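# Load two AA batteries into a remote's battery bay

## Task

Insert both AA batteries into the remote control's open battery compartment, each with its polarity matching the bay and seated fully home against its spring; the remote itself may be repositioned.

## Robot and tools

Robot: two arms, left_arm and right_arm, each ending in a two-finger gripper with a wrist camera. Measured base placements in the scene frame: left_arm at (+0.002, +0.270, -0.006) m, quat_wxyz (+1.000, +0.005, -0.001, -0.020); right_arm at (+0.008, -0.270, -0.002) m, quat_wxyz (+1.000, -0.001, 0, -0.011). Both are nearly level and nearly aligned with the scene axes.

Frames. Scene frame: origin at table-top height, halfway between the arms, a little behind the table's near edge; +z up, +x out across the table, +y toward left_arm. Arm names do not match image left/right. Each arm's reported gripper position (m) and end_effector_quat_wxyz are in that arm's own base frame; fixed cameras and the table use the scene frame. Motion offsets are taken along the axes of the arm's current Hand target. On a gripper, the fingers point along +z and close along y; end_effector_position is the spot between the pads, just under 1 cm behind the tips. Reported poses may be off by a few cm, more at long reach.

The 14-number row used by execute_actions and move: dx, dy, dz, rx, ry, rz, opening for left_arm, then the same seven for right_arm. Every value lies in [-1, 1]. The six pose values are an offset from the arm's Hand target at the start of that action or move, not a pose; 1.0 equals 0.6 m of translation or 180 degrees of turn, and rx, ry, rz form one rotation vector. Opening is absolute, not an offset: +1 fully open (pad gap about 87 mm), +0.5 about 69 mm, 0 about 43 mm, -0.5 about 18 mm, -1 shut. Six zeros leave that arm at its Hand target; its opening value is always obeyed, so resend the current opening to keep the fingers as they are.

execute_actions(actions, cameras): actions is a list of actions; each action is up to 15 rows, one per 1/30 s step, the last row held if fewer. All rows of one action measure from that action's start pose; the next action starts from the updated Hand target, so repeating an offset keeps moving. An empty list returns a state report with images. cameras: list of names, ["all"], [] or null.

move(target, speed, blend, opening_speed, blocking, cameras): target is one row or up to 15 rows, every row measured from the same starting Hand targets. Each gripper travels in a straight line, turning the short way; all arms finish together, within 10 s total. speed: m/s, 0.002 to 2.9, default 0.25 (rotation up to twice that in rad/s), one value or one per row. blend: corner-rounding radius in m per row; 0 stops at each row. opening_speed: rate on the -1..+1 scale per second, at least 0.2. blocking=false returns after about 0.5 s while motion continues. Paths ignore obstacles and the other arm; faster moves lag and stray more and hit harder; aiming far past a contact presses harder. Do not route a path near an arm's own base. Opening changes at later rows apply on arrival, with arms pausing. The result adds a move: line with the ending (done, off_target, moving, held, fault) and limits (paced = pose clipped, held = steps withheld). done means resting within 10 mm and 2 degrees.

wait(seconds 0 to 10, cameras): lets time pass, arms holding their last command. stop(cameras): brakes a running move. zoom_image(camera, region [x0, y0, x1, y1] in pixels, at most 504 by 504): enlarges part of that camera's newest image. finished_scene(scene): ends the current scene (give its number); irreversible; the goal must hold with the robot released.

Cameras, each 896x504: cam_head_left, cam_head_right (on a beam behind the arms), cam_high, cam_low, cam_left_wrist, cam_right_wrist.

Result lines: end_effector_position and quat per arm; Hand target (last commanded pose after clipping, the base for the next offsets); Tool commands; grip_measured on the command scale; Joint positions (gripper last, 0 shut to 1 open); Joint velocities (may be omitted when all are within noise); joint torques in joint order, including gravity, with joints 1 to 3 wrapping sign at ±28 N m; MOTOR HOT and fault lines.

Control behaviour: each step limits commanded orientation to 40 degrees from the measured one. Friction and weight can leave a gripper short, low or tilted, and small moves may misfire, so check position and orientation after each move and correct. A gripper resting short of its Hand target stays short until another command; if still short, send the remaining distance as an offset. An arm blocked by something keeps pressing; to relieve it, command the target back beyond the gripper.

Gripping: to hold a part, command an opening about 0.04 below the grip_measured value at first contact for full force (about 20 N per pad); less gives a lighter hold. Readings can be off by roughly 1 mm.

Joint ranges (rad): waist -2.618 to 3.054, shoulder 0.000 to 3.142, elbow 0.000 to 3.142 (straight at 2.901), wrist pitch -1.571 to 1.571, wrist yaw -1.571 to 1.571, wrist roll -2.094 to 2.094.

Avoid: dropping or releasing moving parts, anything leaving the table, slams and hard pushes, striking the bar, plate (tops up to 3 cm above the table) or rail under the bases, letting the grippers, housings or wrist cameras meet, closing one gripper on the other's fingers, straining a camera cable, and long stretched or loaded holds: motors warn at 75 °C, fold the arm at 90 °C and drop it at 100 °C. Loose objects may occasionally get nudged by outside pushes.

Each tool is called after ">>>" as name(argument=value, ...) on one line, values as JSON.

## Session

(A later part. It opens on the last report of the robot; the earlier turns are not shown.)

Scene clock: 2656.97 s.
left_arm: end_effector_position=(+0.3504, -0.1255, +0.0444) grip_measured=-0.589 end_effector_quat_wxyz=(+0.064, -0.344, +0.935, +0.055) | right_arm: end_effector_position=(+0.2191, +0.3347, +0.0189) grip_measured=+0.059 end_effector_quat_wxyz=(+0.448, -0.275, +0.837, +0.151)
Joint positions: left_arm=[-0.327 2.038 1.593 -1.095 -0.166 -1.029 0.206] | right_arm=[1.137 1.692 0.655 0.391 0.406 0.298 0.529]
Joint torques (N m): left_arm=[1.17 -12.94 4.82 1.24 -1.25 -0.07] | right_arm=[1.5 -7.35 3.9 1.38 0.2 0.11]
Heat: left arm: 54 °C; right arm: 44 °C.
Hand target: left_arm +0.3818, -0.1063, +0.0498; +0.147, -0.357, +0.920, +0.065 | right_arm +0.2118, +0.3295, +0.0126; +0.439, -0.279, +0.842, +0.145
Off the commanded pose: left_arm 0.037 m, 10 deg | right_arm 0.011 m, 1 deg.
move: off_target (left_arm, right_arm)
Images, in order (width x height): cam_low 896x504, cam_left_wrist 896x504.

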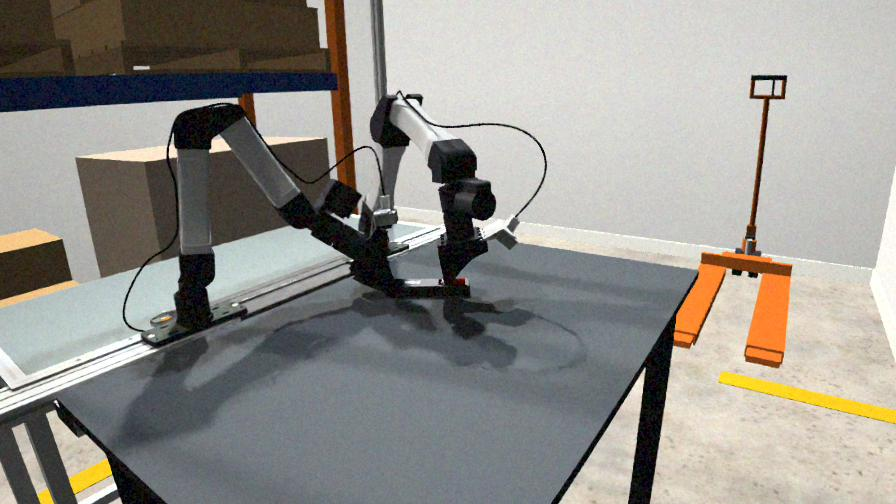

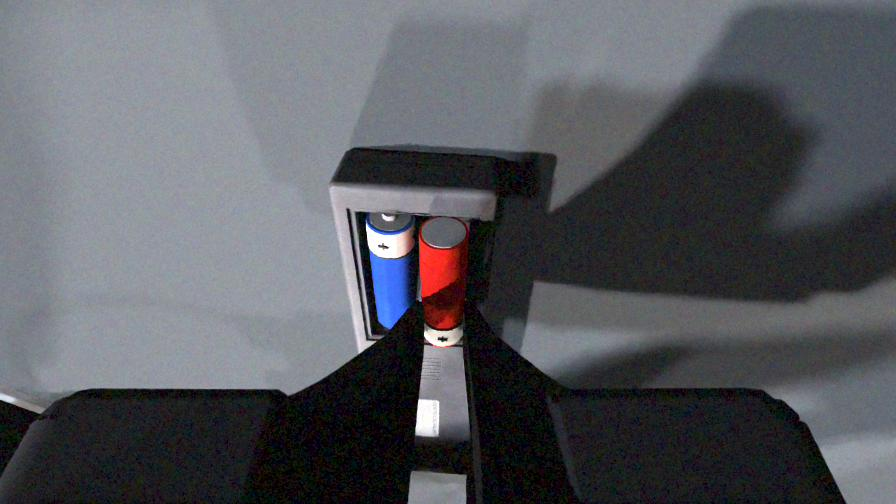

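>>> move(target=[[0.0,0,0.02,0,0.0,0,-0.72,0,0,0,0,0,0,-0.01],[0.0,0,0.025,0,0.07,0,-0.72,0,0,0,0,0,0,-0.01]], speed=0.05, cameras=["cam_low","cam_left_wrist"])

>>> zoom_image(camera="cam_left_wrist", region=[360, 170, 540, 370])

>>> zoom_image(camera="cam_low", region=[420, 255, 480, 305])

Scene clock: 2696.97 s.
left_arm: end_effector_position=(+0.3514, -0.1236, +0.0452) grip_measured=-0.589 end_effector_quat_wxyz=(-0.009, -0.349, +0.937, +0.014) | right_arm: end_effector_position=(+0.2195, +0.3356, +0.0198) grip_measured=+0.059 end_effector_quat_wxyz=(+0.450, -0.274, +0.836, +0.153)
Joint positions: left_arm=[-0.252 2.105 1.679 -1.175 -0.013 -0.966 0.206] | right_arm=[1.137 1.692 0.655 0.396 0.406 0.298 0.529]
Joint torques (N m): left_arm=[2.7 -8.35 8.29 0.95 -0.83 0.05] | right_arm=[1.74 -7.28 3.95 1.39 0.19 0.11]
Heat: left arm: 58 °C; right arm: 44 °C.
Hand target: left_arm +0.3853, -0.1029, +0.0357; +0.046, -0.362, +0.931, +0.026 | right_arm +0.2118, +0.3295, +0.0127; +0.439, -0.279, +0.842, +0.145
Off the commanded pose: left_arm 0.041 m, 7 deg | right_arm 0.012 m, 2 deg.
move: off_target (left_arm, right_arm)
Images, in order (width x height): cam_low 896x504, cam_left_wrist 896x504.

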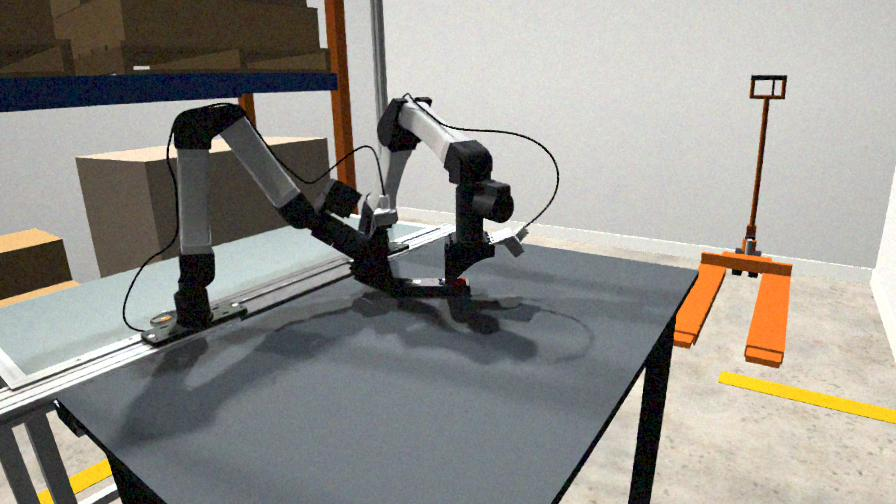

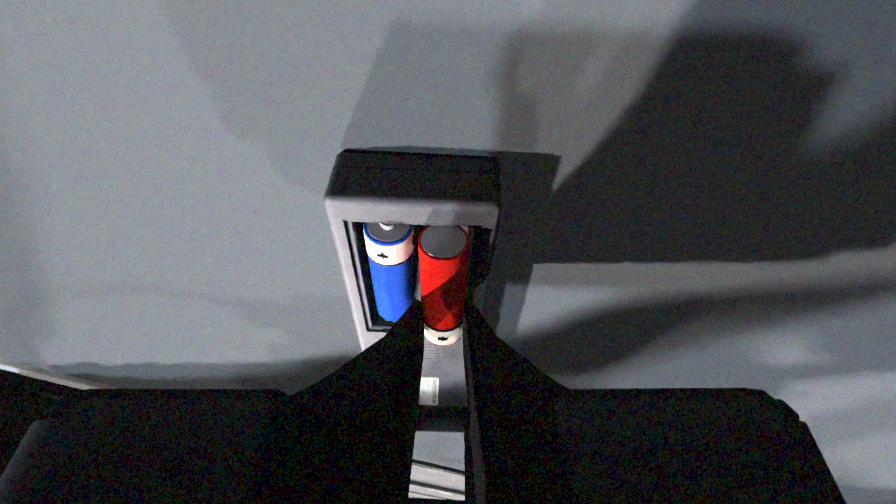

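Scaled by 2.520 from the camera's 896x504 image, which has a finer 1280x720 frame.

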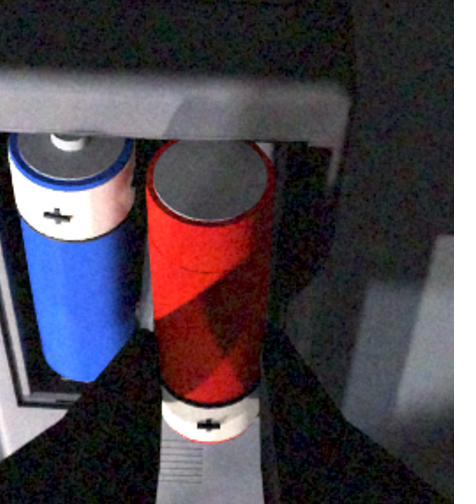

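Scaled by 8.400 from the camera's 896x504 image, which has a finer 1280x720 frame.

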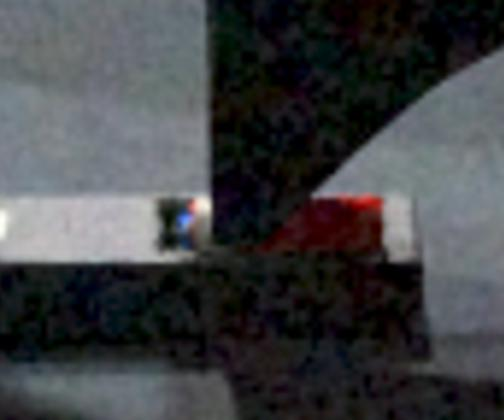

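>>> move(target=[[0.0,0,0.035,0,0.0,0,-0.72,0,0,0,0,0,0,-0.01]], speed=0.05, cameras=["cam_low","cam_left_wrist"])

>>> zoom_image(camera="cam_left_wrist", region=[360, 170, 540, 370])

>>> zoom_image(camera="cam_low", region=[420, 255, 480, 305])

Scene clock: 2707.90 s.
left_arm: end_effector_position=(+0.3515, -0.1238, +0.0423) grip_measured=-0.589 end_effector_quat_wxyz=(-0.014, -0.348, +0.937, +0.011) | right_arm: end_effector_position=(+0.2195, +0.3356, +0.0198) grip_measured=+0.059 end_effector_quat_wxyz=(+0.450, -0.274, +0.836, +0.153)
Joint positions: left_arm=[-0.248 2.114 1.68 -1.172 -0.002 -0.959 0.206] | right_arm=[1.137 1.692 0.655 0.396 0.406 0.298 0.529]
Joint torques (N m): left_arm=[2.76 -7.38 4.16 1.49 -0.91 0.03] | right_arm=[1.63 -7.39 3.92 1.37 0.25 0.09]
Heat: left arm: 57 °C; right arm: 43 °C.
Hand target: left_arm +0.3867, -0.1013, +0.0149; +0.046, -0.362, +0.931, +0.026 | right_arm +0.2118, +0.3295, +0.0127; +0.439, -0.279, +0.842, +0.145
Off the commanded pose: left_arm 0.050 m, 7 deg | right_arm 0.012 m, 2 deg.
move: off_target (left_arm, right_arm)
Images, in order (width x height): cam_low 896x504, cam_left_wrist 896x504.

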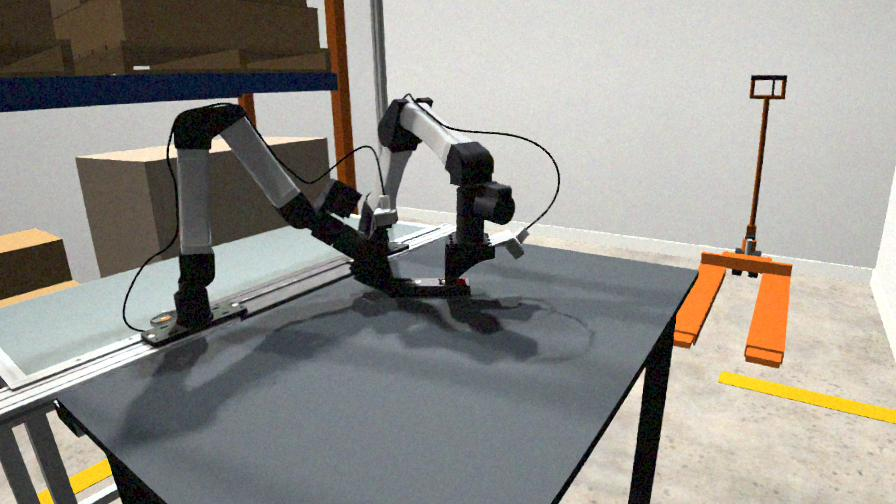

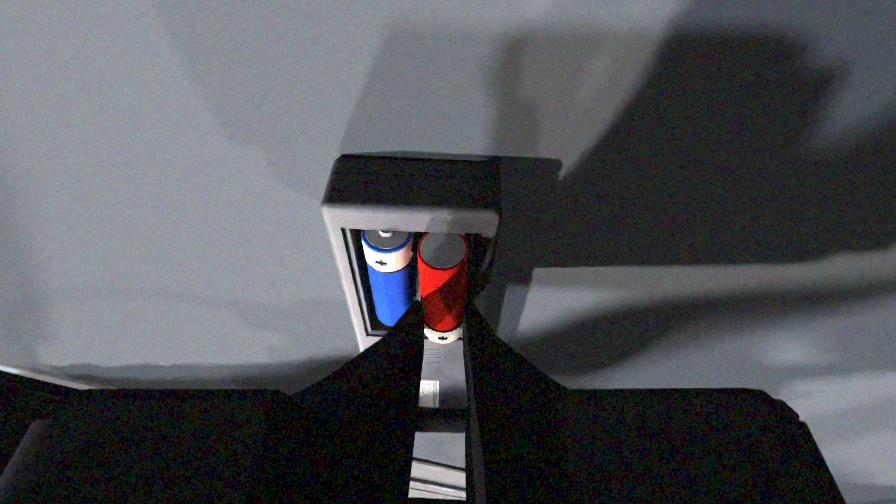

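Scaled by 2.520 from the camera's 896x504 image, which has a finer 1280x720 frame.

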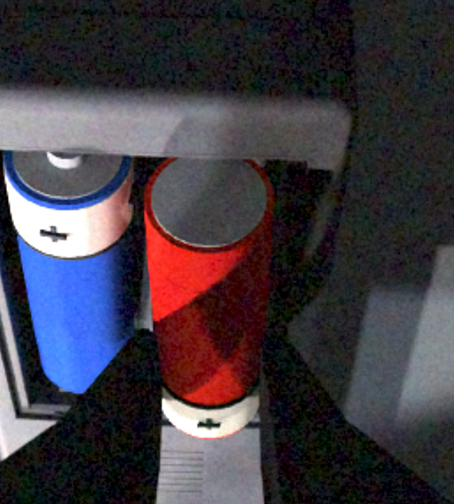

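Scaled by 8.400 from the camera's 896x504 image, which has a finer 1280x720 frame.

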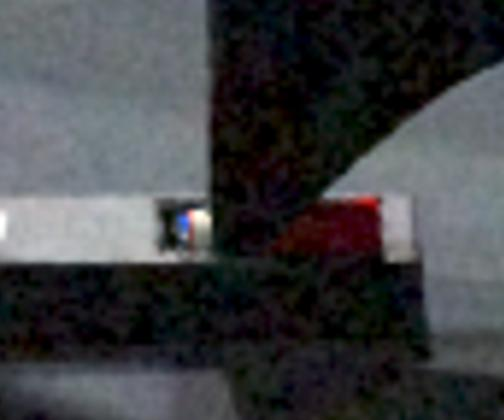

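>>> move(target=[[0.06,0,-0.09,0,0.0,0,-0.68,0,0,0,0,0,0,-0.01],[0.087,-0.0025,-0.109,0,0.145,0,-0.68,0,0,0,0,0,0,-0.01]], speed=0.08, cameras=["cam_low","cam_left_wrist"])

>>> zoom_image(camera="cam_left_wrist", region=[320, 100, 560, 360])

>>> zoom_image(camera="cam_low", region=[410, 235, 480, 305])

Scene clock: 2744.73 s.
left_arm: end_effector_position=(+0.3425, -0.1426, +0.0709) grip_measured=-0.589 end_effector_quat_wxyz=(-0.160, -0.358, +0.919, -0.050) | right_arm: end_effector_position=(+0.2182, +0.3333, +0.0178) grip_measured=+0.059 end_effector_quat_wxyz=(+0.447, -0.276, +0.838, +0.146)
Joint positions: left_arm=[-0.189 2.267 1.942 -1.47 0.254 -0.903 0.206] | right_arm=[1.141 1.692 0.655 0.382 0.415 0.298 0.529]
Joint torques (N m): left_arm=[0.39 -10.73 8.02 -0.25 0.22 0.07] | right_arm=[1.42 -7.42 3.82 1.52 0.12 0.08]
Heat: left arm: 57 °C; right arm: 43 °C.
Hand target: left_arm +0.3450, -0.1427, +0.0744; -0.166, -0.358, +0.917, -0.057 | right_arm +0.2117, +0.3296, +0.0127; +0.439, -0.279, +0.842, +0.145
Off the commanded pose: left_arm 0.004 m, 1 deg | right_arm 0.009 m, 1 deg.
move: done
Images, in order (width x height): cam_low 896x504, cam_left_wrist 896x504.

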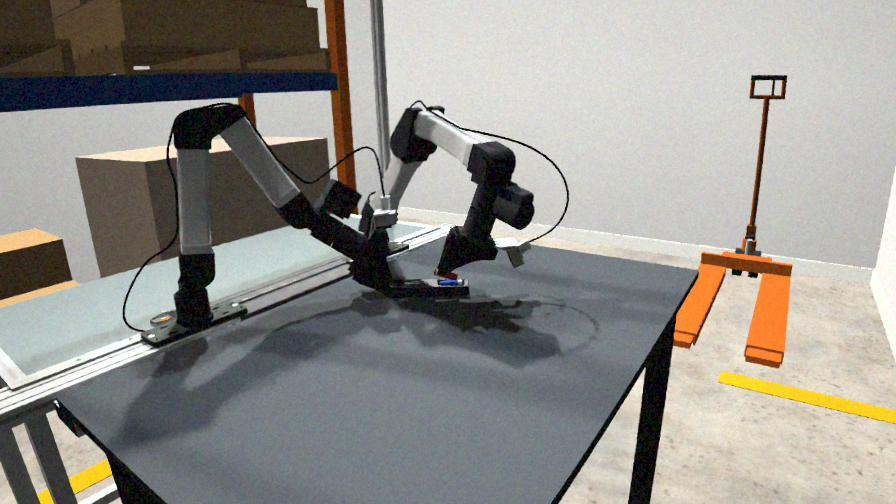

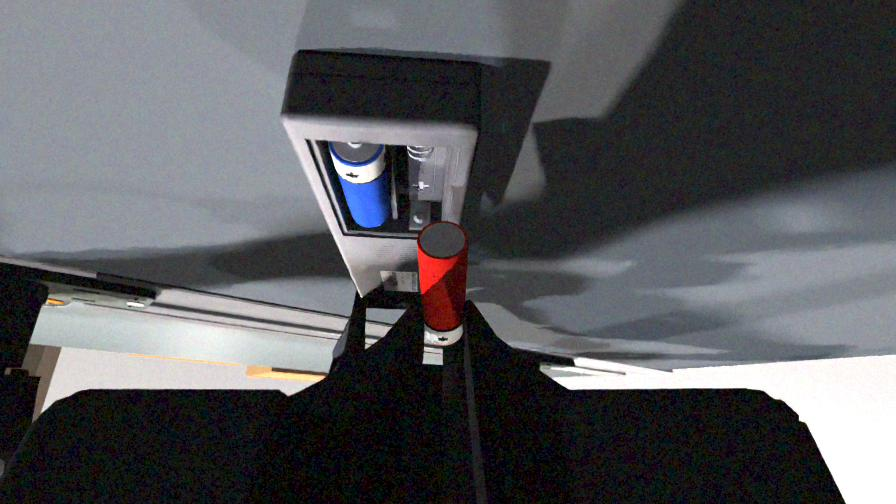

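Scaled by 1.938 from the camera's 896x504 image, which has a finer 1280x720 frame.

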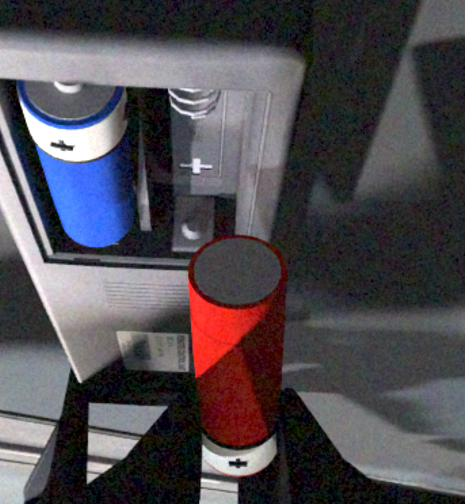

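Scaled by 7.200 from the camera's 896x504 image, which has a finer 1280x720 frame.

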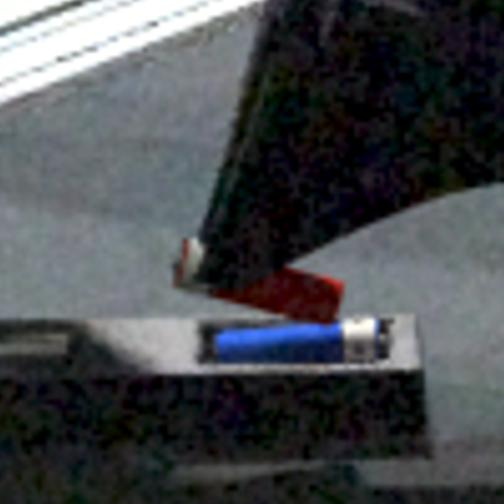

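>>> move(target=[[0.0,0.0105,0,-0.0037,0.0,0.0104,-0.68,0,0,0,0,0,0,-0.01],[-0.0145,0.0105,0.0405,-0.0037,0.0,0.0104,-0.68,0,0,0,0,0,0,-0.01]], speed=0.06, cameras=["cam_low","cam_left_wrist"])

>>> zoom_image(camera="cam_left_wrist", region=[320, 120, 560, 380])

>>> zoom_image(camera="cam_low", region=[410, 235, 480, 305])

Scene clock: 2764.23 s.
left_arm: end_effector_position=(+0.3370, -0.1393, +0.0547) grip_measured=-0.589 end_effector_quat_wxyz=(-0.168, -0.342, +0.923, -0.049) | right_arm: end_effector_position=(+0.2182, +0.3333, +0.0178) grip_measured=+0.059 end_effector_quat_wxyz=(+0.447, -0.276, +0.838, +0.146)
Joint positions: left_arm=[-0.185 2.276 1.886 -1.426 0.255 -0.862 0.206] | right_arm=[1.141 1.692 0.655 0.382 0.415 0.298 0.529]
Joint torques (N m): left_arm=[0.43 -10.86 4.56 0.13 0.1 0.07] | right_arm=[1.24 -7.51 3.92 1.51 0.11 0.1]
Heat: left arm: 57 °C; right arm: 43 °C.
Hand target: left_arm +0.3404, -0.1379, +0.0487; -0.167, -0.342, +0.923, -0.054 | right_arm +0.2117, +0.3296, +0.0127; +0.439, -0.279, +0.842, +0.145
Off the commanded pose: left_arm 0.007 m, 1 deg | right_arm 0.009 m, 1 deg.
move: done
Images, in order (width x height): cam_low 896x504, cam_left_wrist 896x504.

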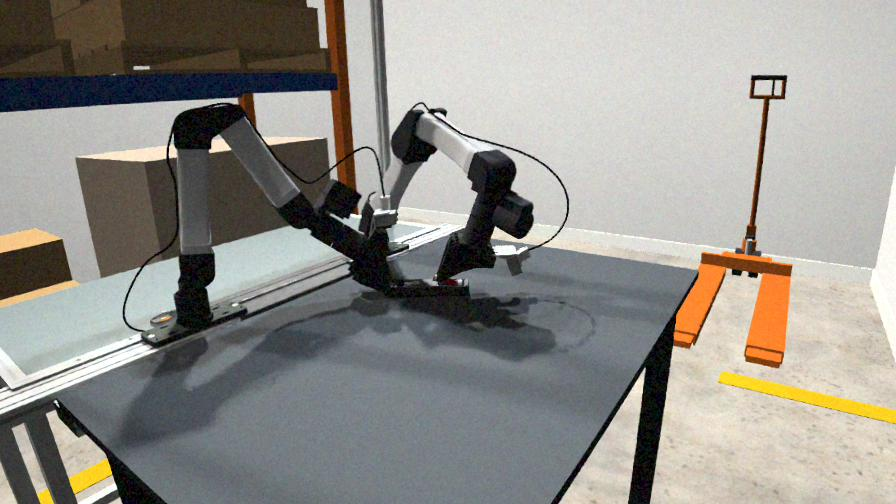

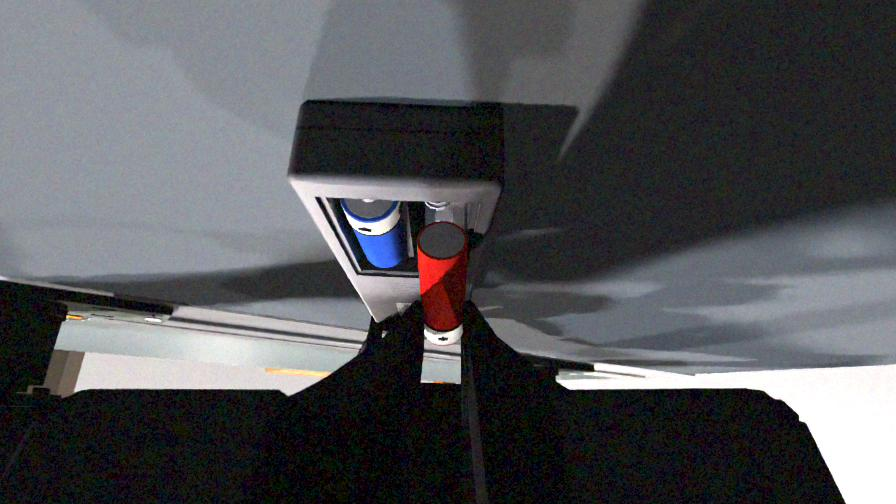

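Scaled by 1.938 from the camera's 896x504 image, which has a finer 1280x720 frame.

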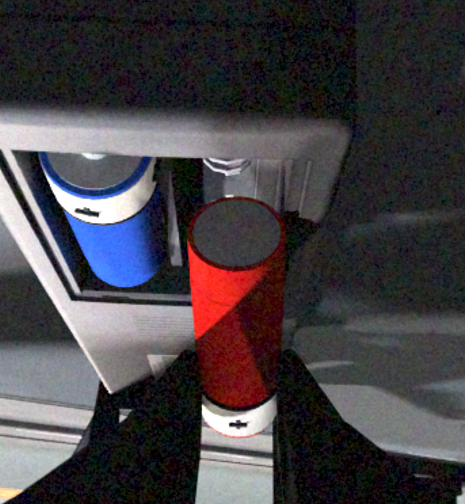

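Scaled by 7.200 from the camera's 896x504 image, which has a finer 1280x720 frame.

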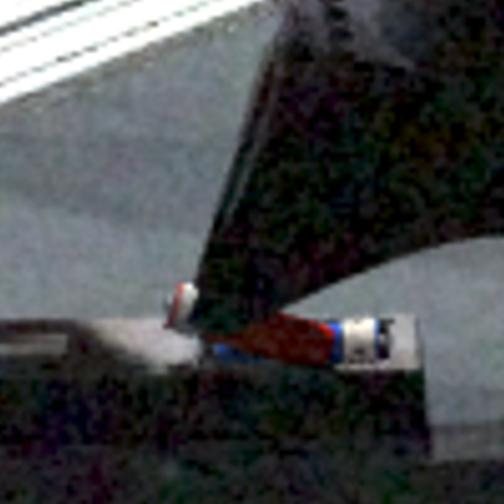

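>>> move(target=[[-0.0067,0.002,0.0188,0,0.0,0,-0.7,0,0,0,0,0,0,-0.01],[-0.048,0.002,0.0055,0,0.0,0,-0.7,0,0,0,0,0,0,-0.01]], speed=0.05, cameras=["cam_low","cam_left_wrist"])

>>> zoom_image(camera="cam_left_wrist", region=[320, 120, 560, 380])

>>> zoom_image(camera="cam_low", region=[410, 235, 480, 305])

Scene clock: 2776.90 s.
left_arm: end_effector_position=(+0.3418, -0.1319, +0.0448) grip_measured=-0.589 end_effector_quat_wxyz=(-0.195, -0.339, +0.918, -0.057) | right_arm: end_effector_position=(+0.2165, +0.3314, +0.0154) grip_measured=+0.059 end_effector_quat_wxyz=(+0.444, -0.278, +0.839, +0.144)
Joint positions: left_arm=[-0.152 2.346 1.938 -1.46 0.286 -0.817 0.206] | right_arm=[1.143 1.692 0.65 0.378 0.414 0.299 0.529]
Joint torques (N m): left_arm=[1.65 -10.37 7.92 0.18 -0.29 0.08] | right_arm=[1.18 -7.31 4.36 1.55 0.12 0.07]
Heat: left arm: 60 °C; right arm: 43 °C.
Hand target: left_arm +0.3591, -0.1200, +0.0357; -0.167, -0.342, +0.923, -0.054 | right_arm +0.2117, +0.3295, +0.0126; +0.439, -0.279, +0.842, +0.145
Off the commanded pose: left_arm 0.023 m, 3 deg | right_arm 0.006 m, 1 deg.
move: off_target (left_arm)
Images, in order (width x height): cam_low 896x504, cam_left_wrist 896x504.

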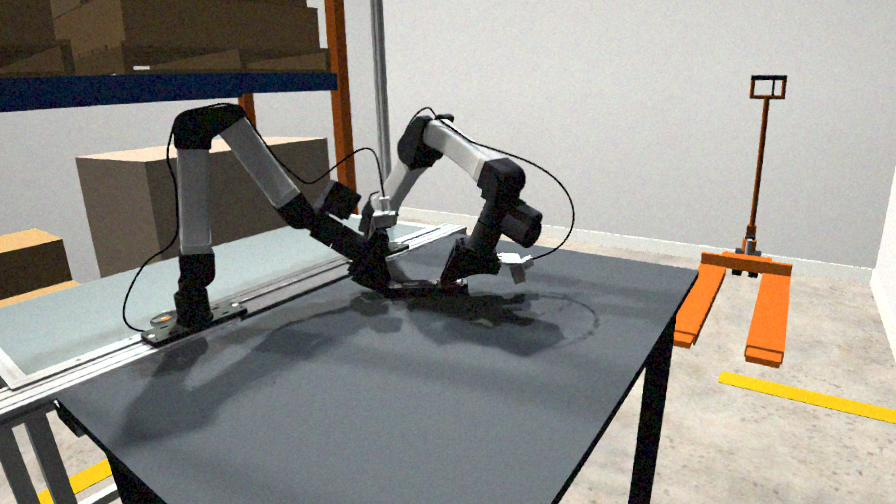

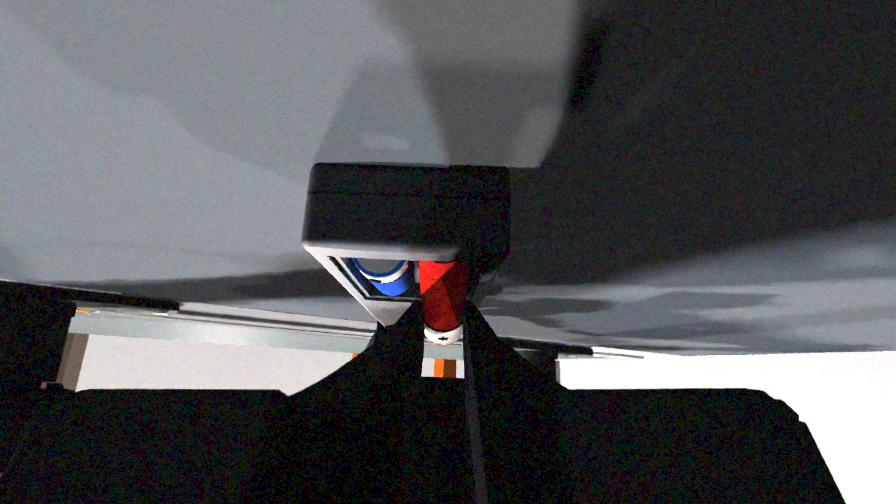

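Scaled by 1.938 from the camera's 896x504 image, which has a finer 1280x720 frame.

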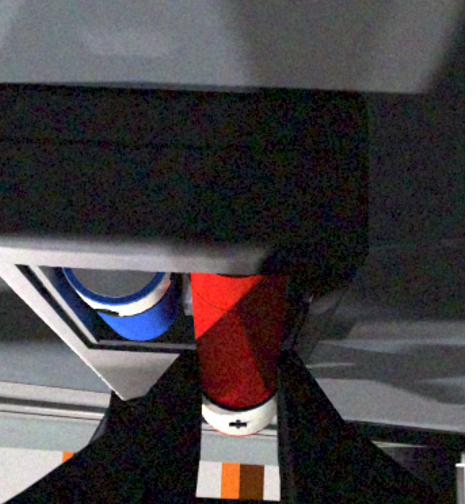

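Scaled by 7.200 from the camera's 896x504 image, which has a finer 1280x720 frame.

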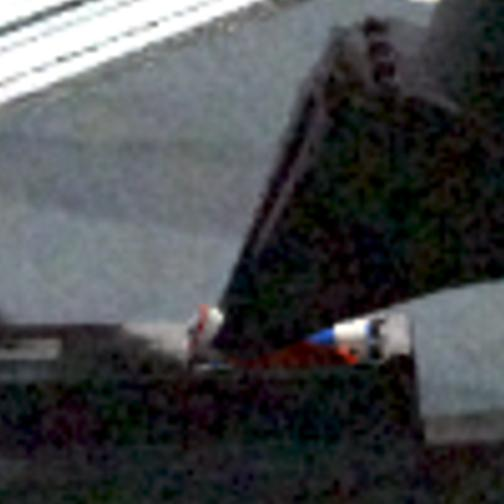

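>>> move(target=[[-0.02,0,-0.0155,0,0.0,0,-0.72,0.015,0,-0.02,0,0,0,-0.02]], speed=0.05, cameras=["cam_low","cam_left_wrist"])

>>> zoom_image(camera="cam_left_wrist", region=[320, 120, 560, 380])

>>> zoom_image(camera="cam_low", region=[410, 235, 480, 305])

Scene clock: 2789.87 s.
left_arm: end_effector_position=(+0.3411, -0.1290, +0.0545) grip_measured=-0.589 end_effector_quat_wxyz=(-0.222, -0.338, +0.913, -0.054) | right_arm: end_effector_position=(+0.2098, +0.3287, +0.0145) grip_measured=+0.059 end_effector_quat_wxyz=(+0.449, -0.275, +0.837, +0.150)
Joint positions: left_arm=[-0.139 2.393 2.031 -1.563 0.302 -0.793 0.206] | right_arm=[1.161 1.676 0.612 0.412 0.428 0.31 0.529]
Joint torques (N m): left_arm=[2.59 -10.81 8.58 0.44 -0.49 0.06] | right_arm=[1.98 -9.57 3.21 1.2 0.25 0.15]
Heat: left arm: 58 °C; right arm: 43 °C.
Hand target: left_arm +0.3701, -0.1107, +0.0403; -0.167, -0.342, +0.923, -0.054 | right_arm +0.1997, +0.3206, +0.0121; +0.439, -0.279, +0.842, +0.145
Off the commanded pose: left_arm 0.037 m, 6 deg | right_arm 0.013 m, 2 deg.
move: off_target (left_arm, right_arm)
Images, in order (width x height): cam_low 896x504, cam_left_wrist 896x504.

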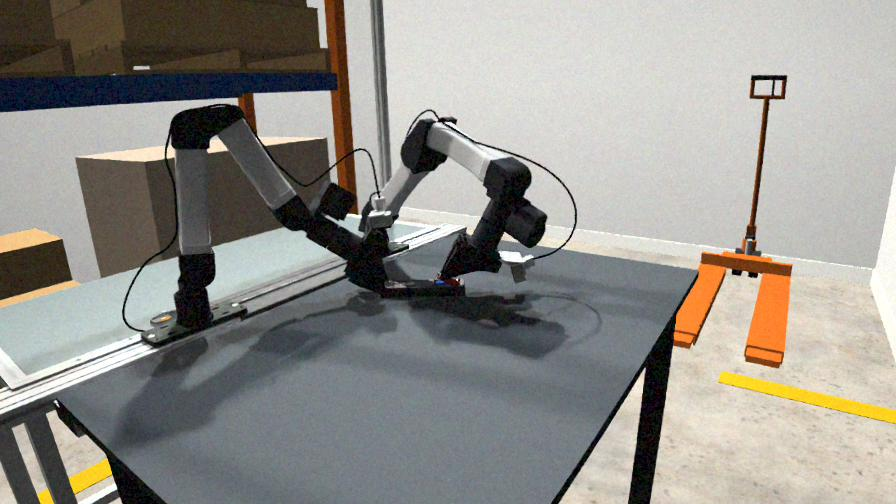

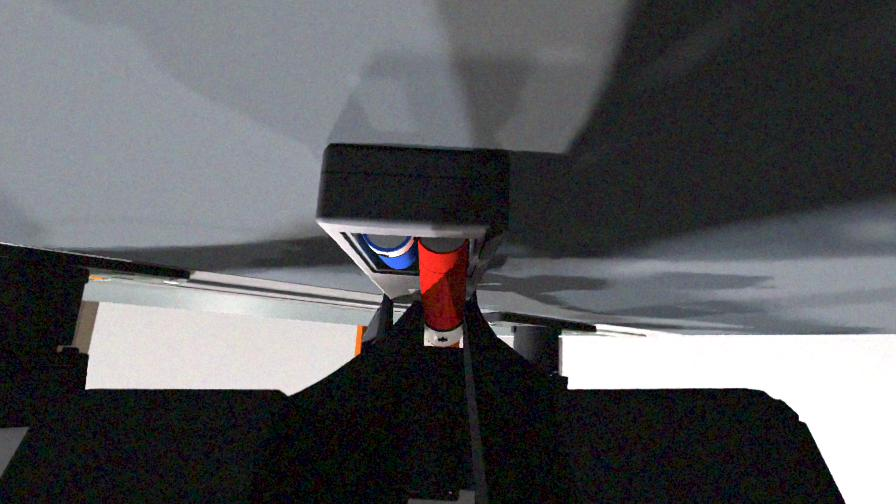

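Scaled by 1.938 from the camera's 896x504 image, which has a finer 1280x720 frame.

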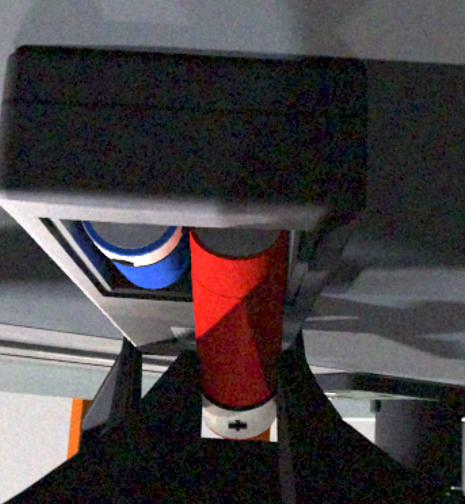

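Scaled by 7.200 from the camera's 896x504 image, which has a finer 1280x720 frame.

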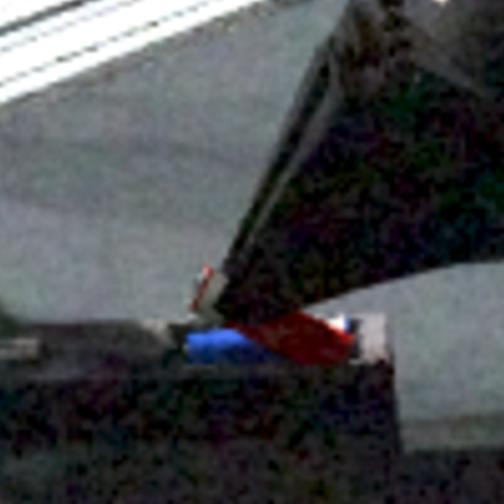

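>>> move(target=[[-0.004,0,0.011,0,-0.03,0,-0.72,0,0,0,0,0,0,-0.02],[-0.008,0,0.03,0,-0.08,0,-0.72,0,0,0,0,0,0,-0.02]], speed=0.05, cameras=["cam_low","cam_left_wrist"])

>>> zoom_image(camera="cam_left_wrist", region=[320, 120, 560, 380])

>>> zoom_image(camera="cam_low", region=[410, 235, 480, 305])

Scene clock: 2804.70 s.
left_arm: end_effector_position=(+0.3362, -0.1325, +0.0404) grip_measured=-0.589 end_effector_quat_wxyz=(-0.145, -0.344, +0.927, -0.032) | right_arm: end_effector_position=(+0.2094, +0.3289, +0.0145) grip_measured=+0.059 end_effector_quat_wxyz=(+0.449, -0.276, +0.837, +0.150)
Joint positions: left_arm=[-0.189 2.25 1.809 -1.348 0.203 -0.878 0.206] | right_arm=[1.162 1.676 0.612 0.412 0.429 0.31 0.529]
Joint torques (N m): left_arm=[0.85 -12.66 3.99 1.18 -1.17 -0.09] | right_arm=[1.7 -9.57 3.15 1.22 0.24 0.15]
Heat: left arm: 61 °C; right arm: 43 °C.
Hand target: left_arm +0.3687, -0.1115, +0.0217; -0.050, -0.347, +0.937, -0.011 | right_arm +0.1997, +0.3205, +0.0121; +0.439, -0.279, +0.842, +0.145
Off the commanded pose: left_arm 0.043 m, 11 deg | right_arm 0.013 m, 2 deg.
move: off_target (left_arm, right_arm)
Images, in order (width x height): cam_low 896x504, cam_left_wrist 896x504.

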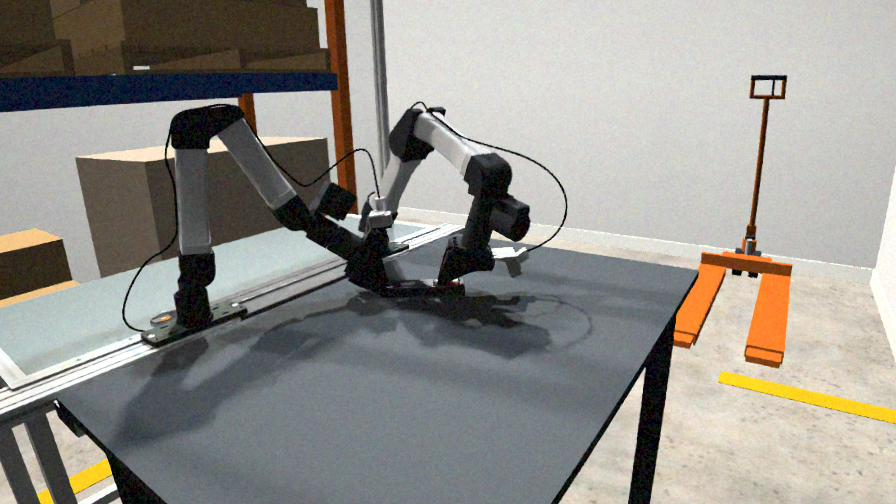

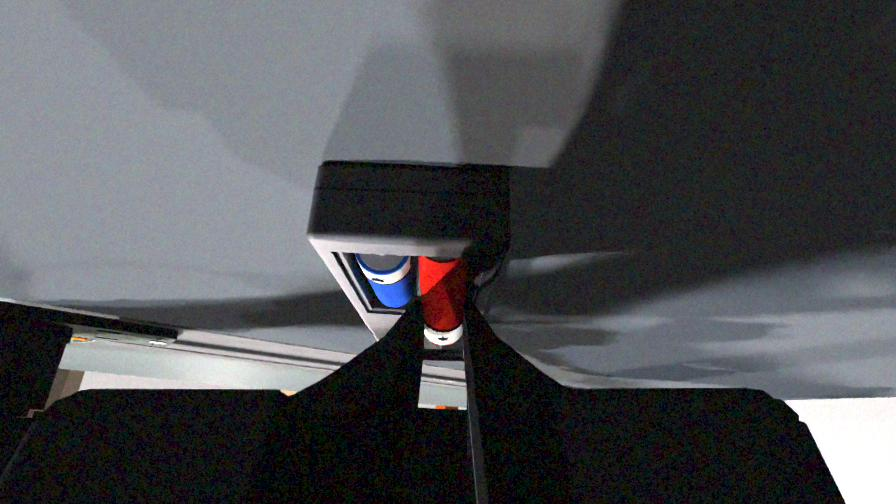

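Scaled by 1.938 from the camera's 896x504 image, which has a finer 1280x720 frame.

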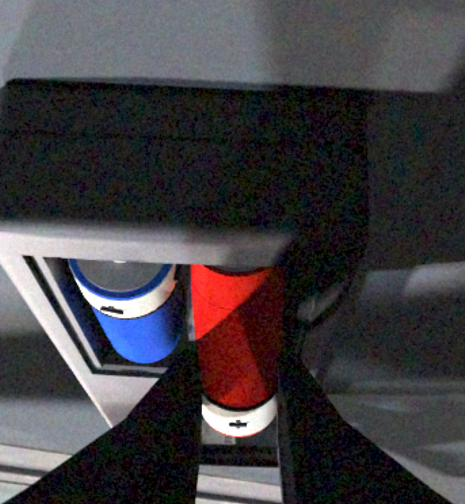

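Scaled by 7.200 from the camera's 896x504 image, which has a finer 1280x720 frame.

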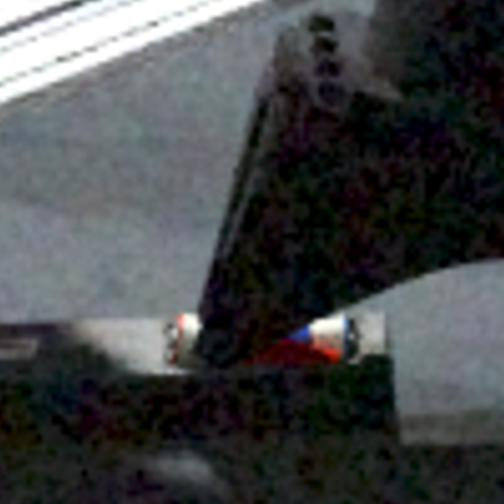

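>>> move(target=[[-0.022,0,-0.02,0,0.0,0,-0.72,0,0,0,0,0,0,-0.02],[-0.03,0,-0.004,0,-0.04,0,-0.72,0,0,0,0,0,0,-0.02]], speed=0.05, cameras=["cam_low","cam_left_wrist"])

>>> zoom_image(camera="cam_left_wrist", region=[320, 120, 560, 380])

>>> zoom_image(camera="cam_low", region=[410, 235, 480, 305])

Scene clock: 2821.87 s.
left_arm: end_effector_position=(+0.3386, -0.1289, +0.0410) grip_measured=-0.589 end_effector_quat_wxyz=(-0.113, -0.341, +0.933, -0.015) | right_arm: end_effector_position=(+0.2100, +0.3306, +0.0161) grip_measured=+0.059 end_effector_quat_wxyz=(+0.452, -0.274, +0.835, +0.153)
Joint positions: left_arm=[-0.205 2.216 1.782 -1.313 0.143 -0.893 0.206] | right_arm=[1.162 1.676 0.612 0.422 0.428 0.31 0.529]
Joint torques (N m): left_arm=[1.65 -12.85 4.37 1.46 -1.52 -0.07] | right_arm=[1.68 -9.51 3.36 1.12 0.15 0.16]
Heat: left arm: 61 °C; right arm: 42 °C.
Hand target: left_arm +0.3824, -0.0998, +0.0224; +0.009, -0.346, +0.938, +0.011 | right_arm +0.1997, +0.3206, +0.0121; +0.439, -0.279, +0.842, +0.145
Off the commanded pose: left_arm 0.056 m, 14 deg | right_arm 0.015 m, 2 deg.
move: off_target (left_arm, right_arm)
Images, in order (width x height): cam_low 896x504, cam_left_wrist 896x504.

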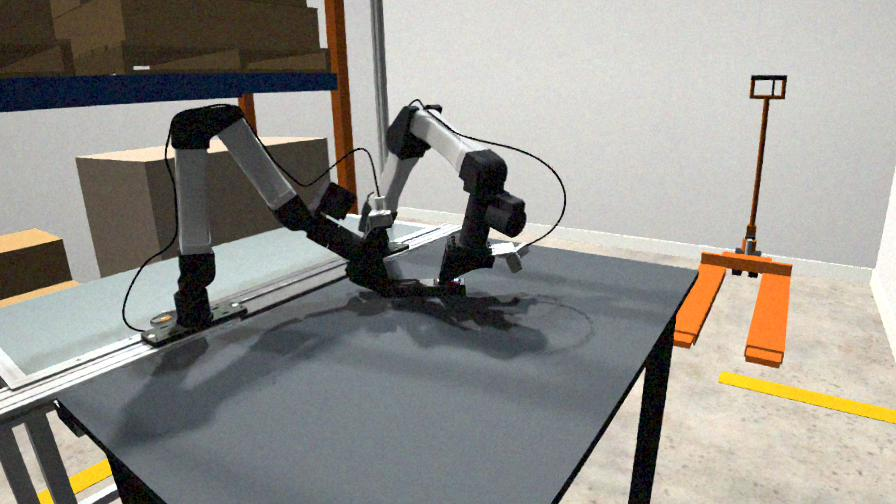

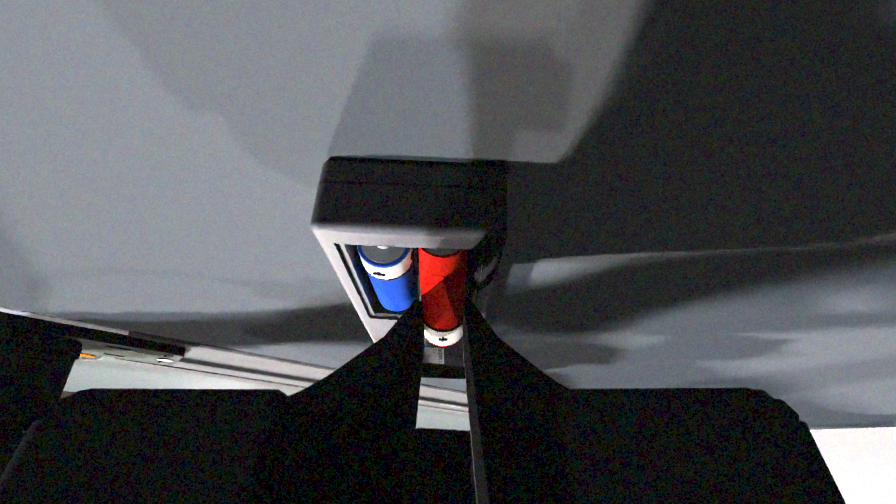

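Scaled by 1.938 from the camera's 896x504 image, which has a finer 1280x720 frame.

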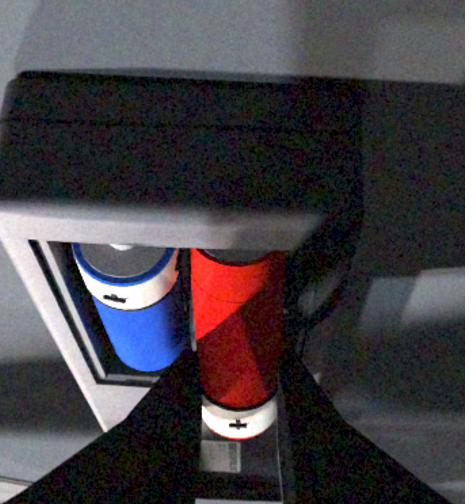

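Scaled by 7.200 from the camera's 896x504 image, which has a finer 1280x720 frame.

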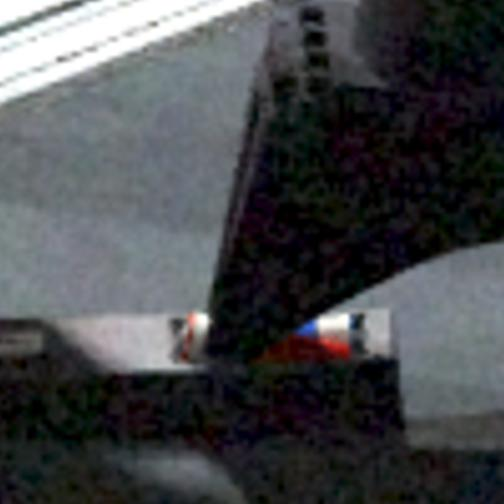

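>>> move(target=[[0.062,0,-0.015,0,-0.03,0,-0.7,0,0,0,0,0,0,-0.02],[0.062,0,-0.015,0,-0.03,0,-0.47,0,0,0,0,0,0,-0.02],[0.062,0,-0.1,0,-0.0,0,-0.44,0,0,0,0,0,0,-0.02]], speed=0.06, opening_speed=0.2, cameras=["cam_low","cam_left_wrist"])

>>> zoom_image(camera="cam_left_wrist", region=[320, 120, 560, 380])

>>> zoom_image(camera="cam_low", region=[410, 250, 480, 305])

Scene clock: 2840.63 s.
left_arm: end_effector_position=(+0.3505, -0.1254, +0.0783) grip_measured=-0.440 end_effector_quat_wxyz=(+0.013, -0.346, +0.938, +0.016) | right_arm: end_effector_position=(+0.2060, +0.3275, +0.0146) grip_measured=+0.059 end_effector_quat_wxyz=(+0.448, -0.278, +0.836, +0.149)
Joint positions: left_arm=[-0.27 2.053 1.74 -1.255 -0.041 -0.978 0.28] | right_arm=[1.17 1.666 0.605 0.404 0.432 0.312 0.529]
Joint torques (N m): left_arm=[0.39 -9.55 8.36 0.19 0.01 0.09] | right_arm=[1.35 -8.68 3.93 1.27 0.18 0.13]
Heat: left arm: 62 °C; right arm: 41 °C.
Hand target: left_arm +0.3537, -0.1255, +0.0814; +0.009, -0.347, +0.938, +0.011 | right_arm +0.1997, +0.3206, +0.0121; +0.439, -0.279, +0.842, +0.145
Off the commanded pose: left_arm 0.004 m, 1 deg | right_arm 0.010 m, 1 deg.
move: done; target 2's new opening was sent with left_arm's hand 0.025 m and 6 deg from that target
Images, in order (width x height): cam_low 896x504, cam_left_wrist 896x504.

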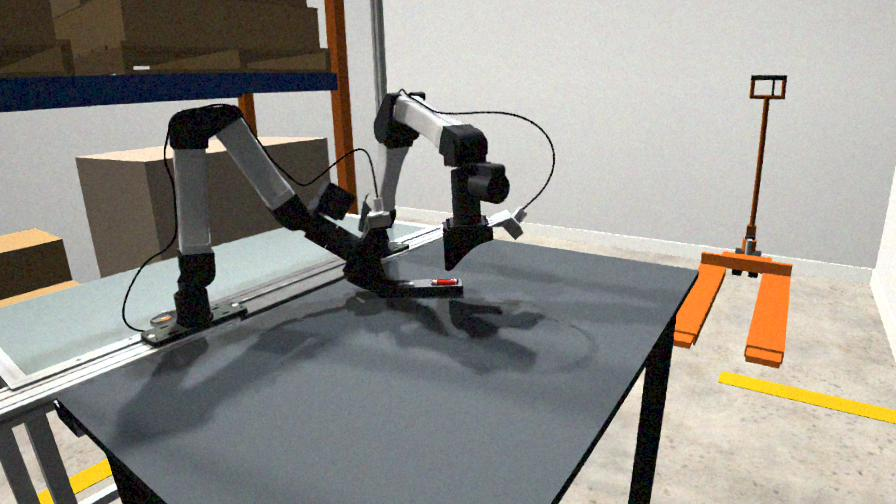

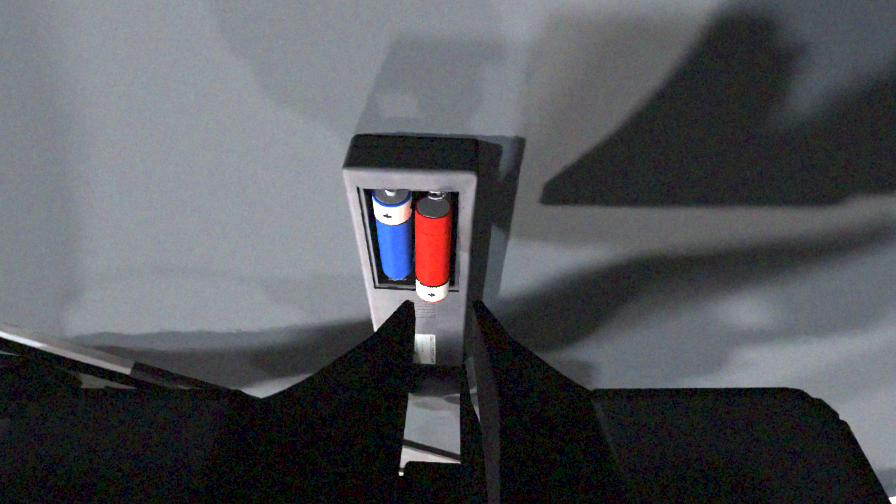

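Scaled by 1.938 from the camera's 896x504 image, which has a finer 1280x720 frame.

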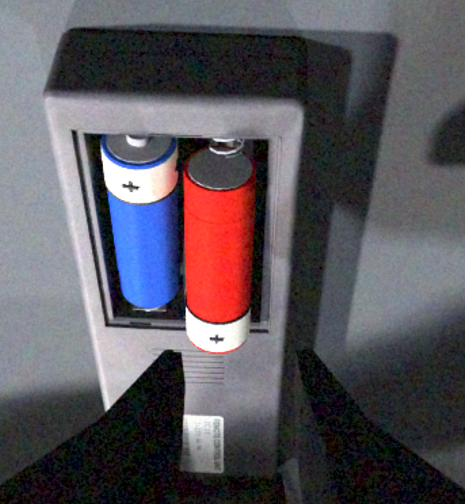

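Scaled by 7.200 from the camera's 896x504 image, which has a finer 1280x720 frame.

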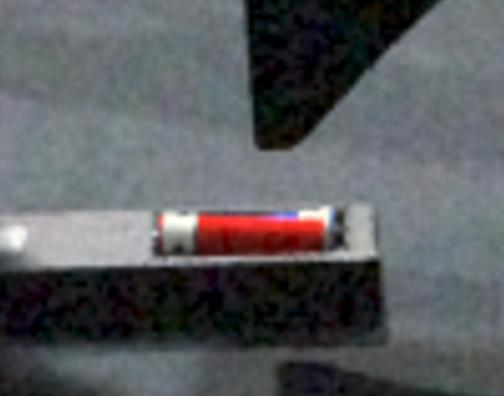

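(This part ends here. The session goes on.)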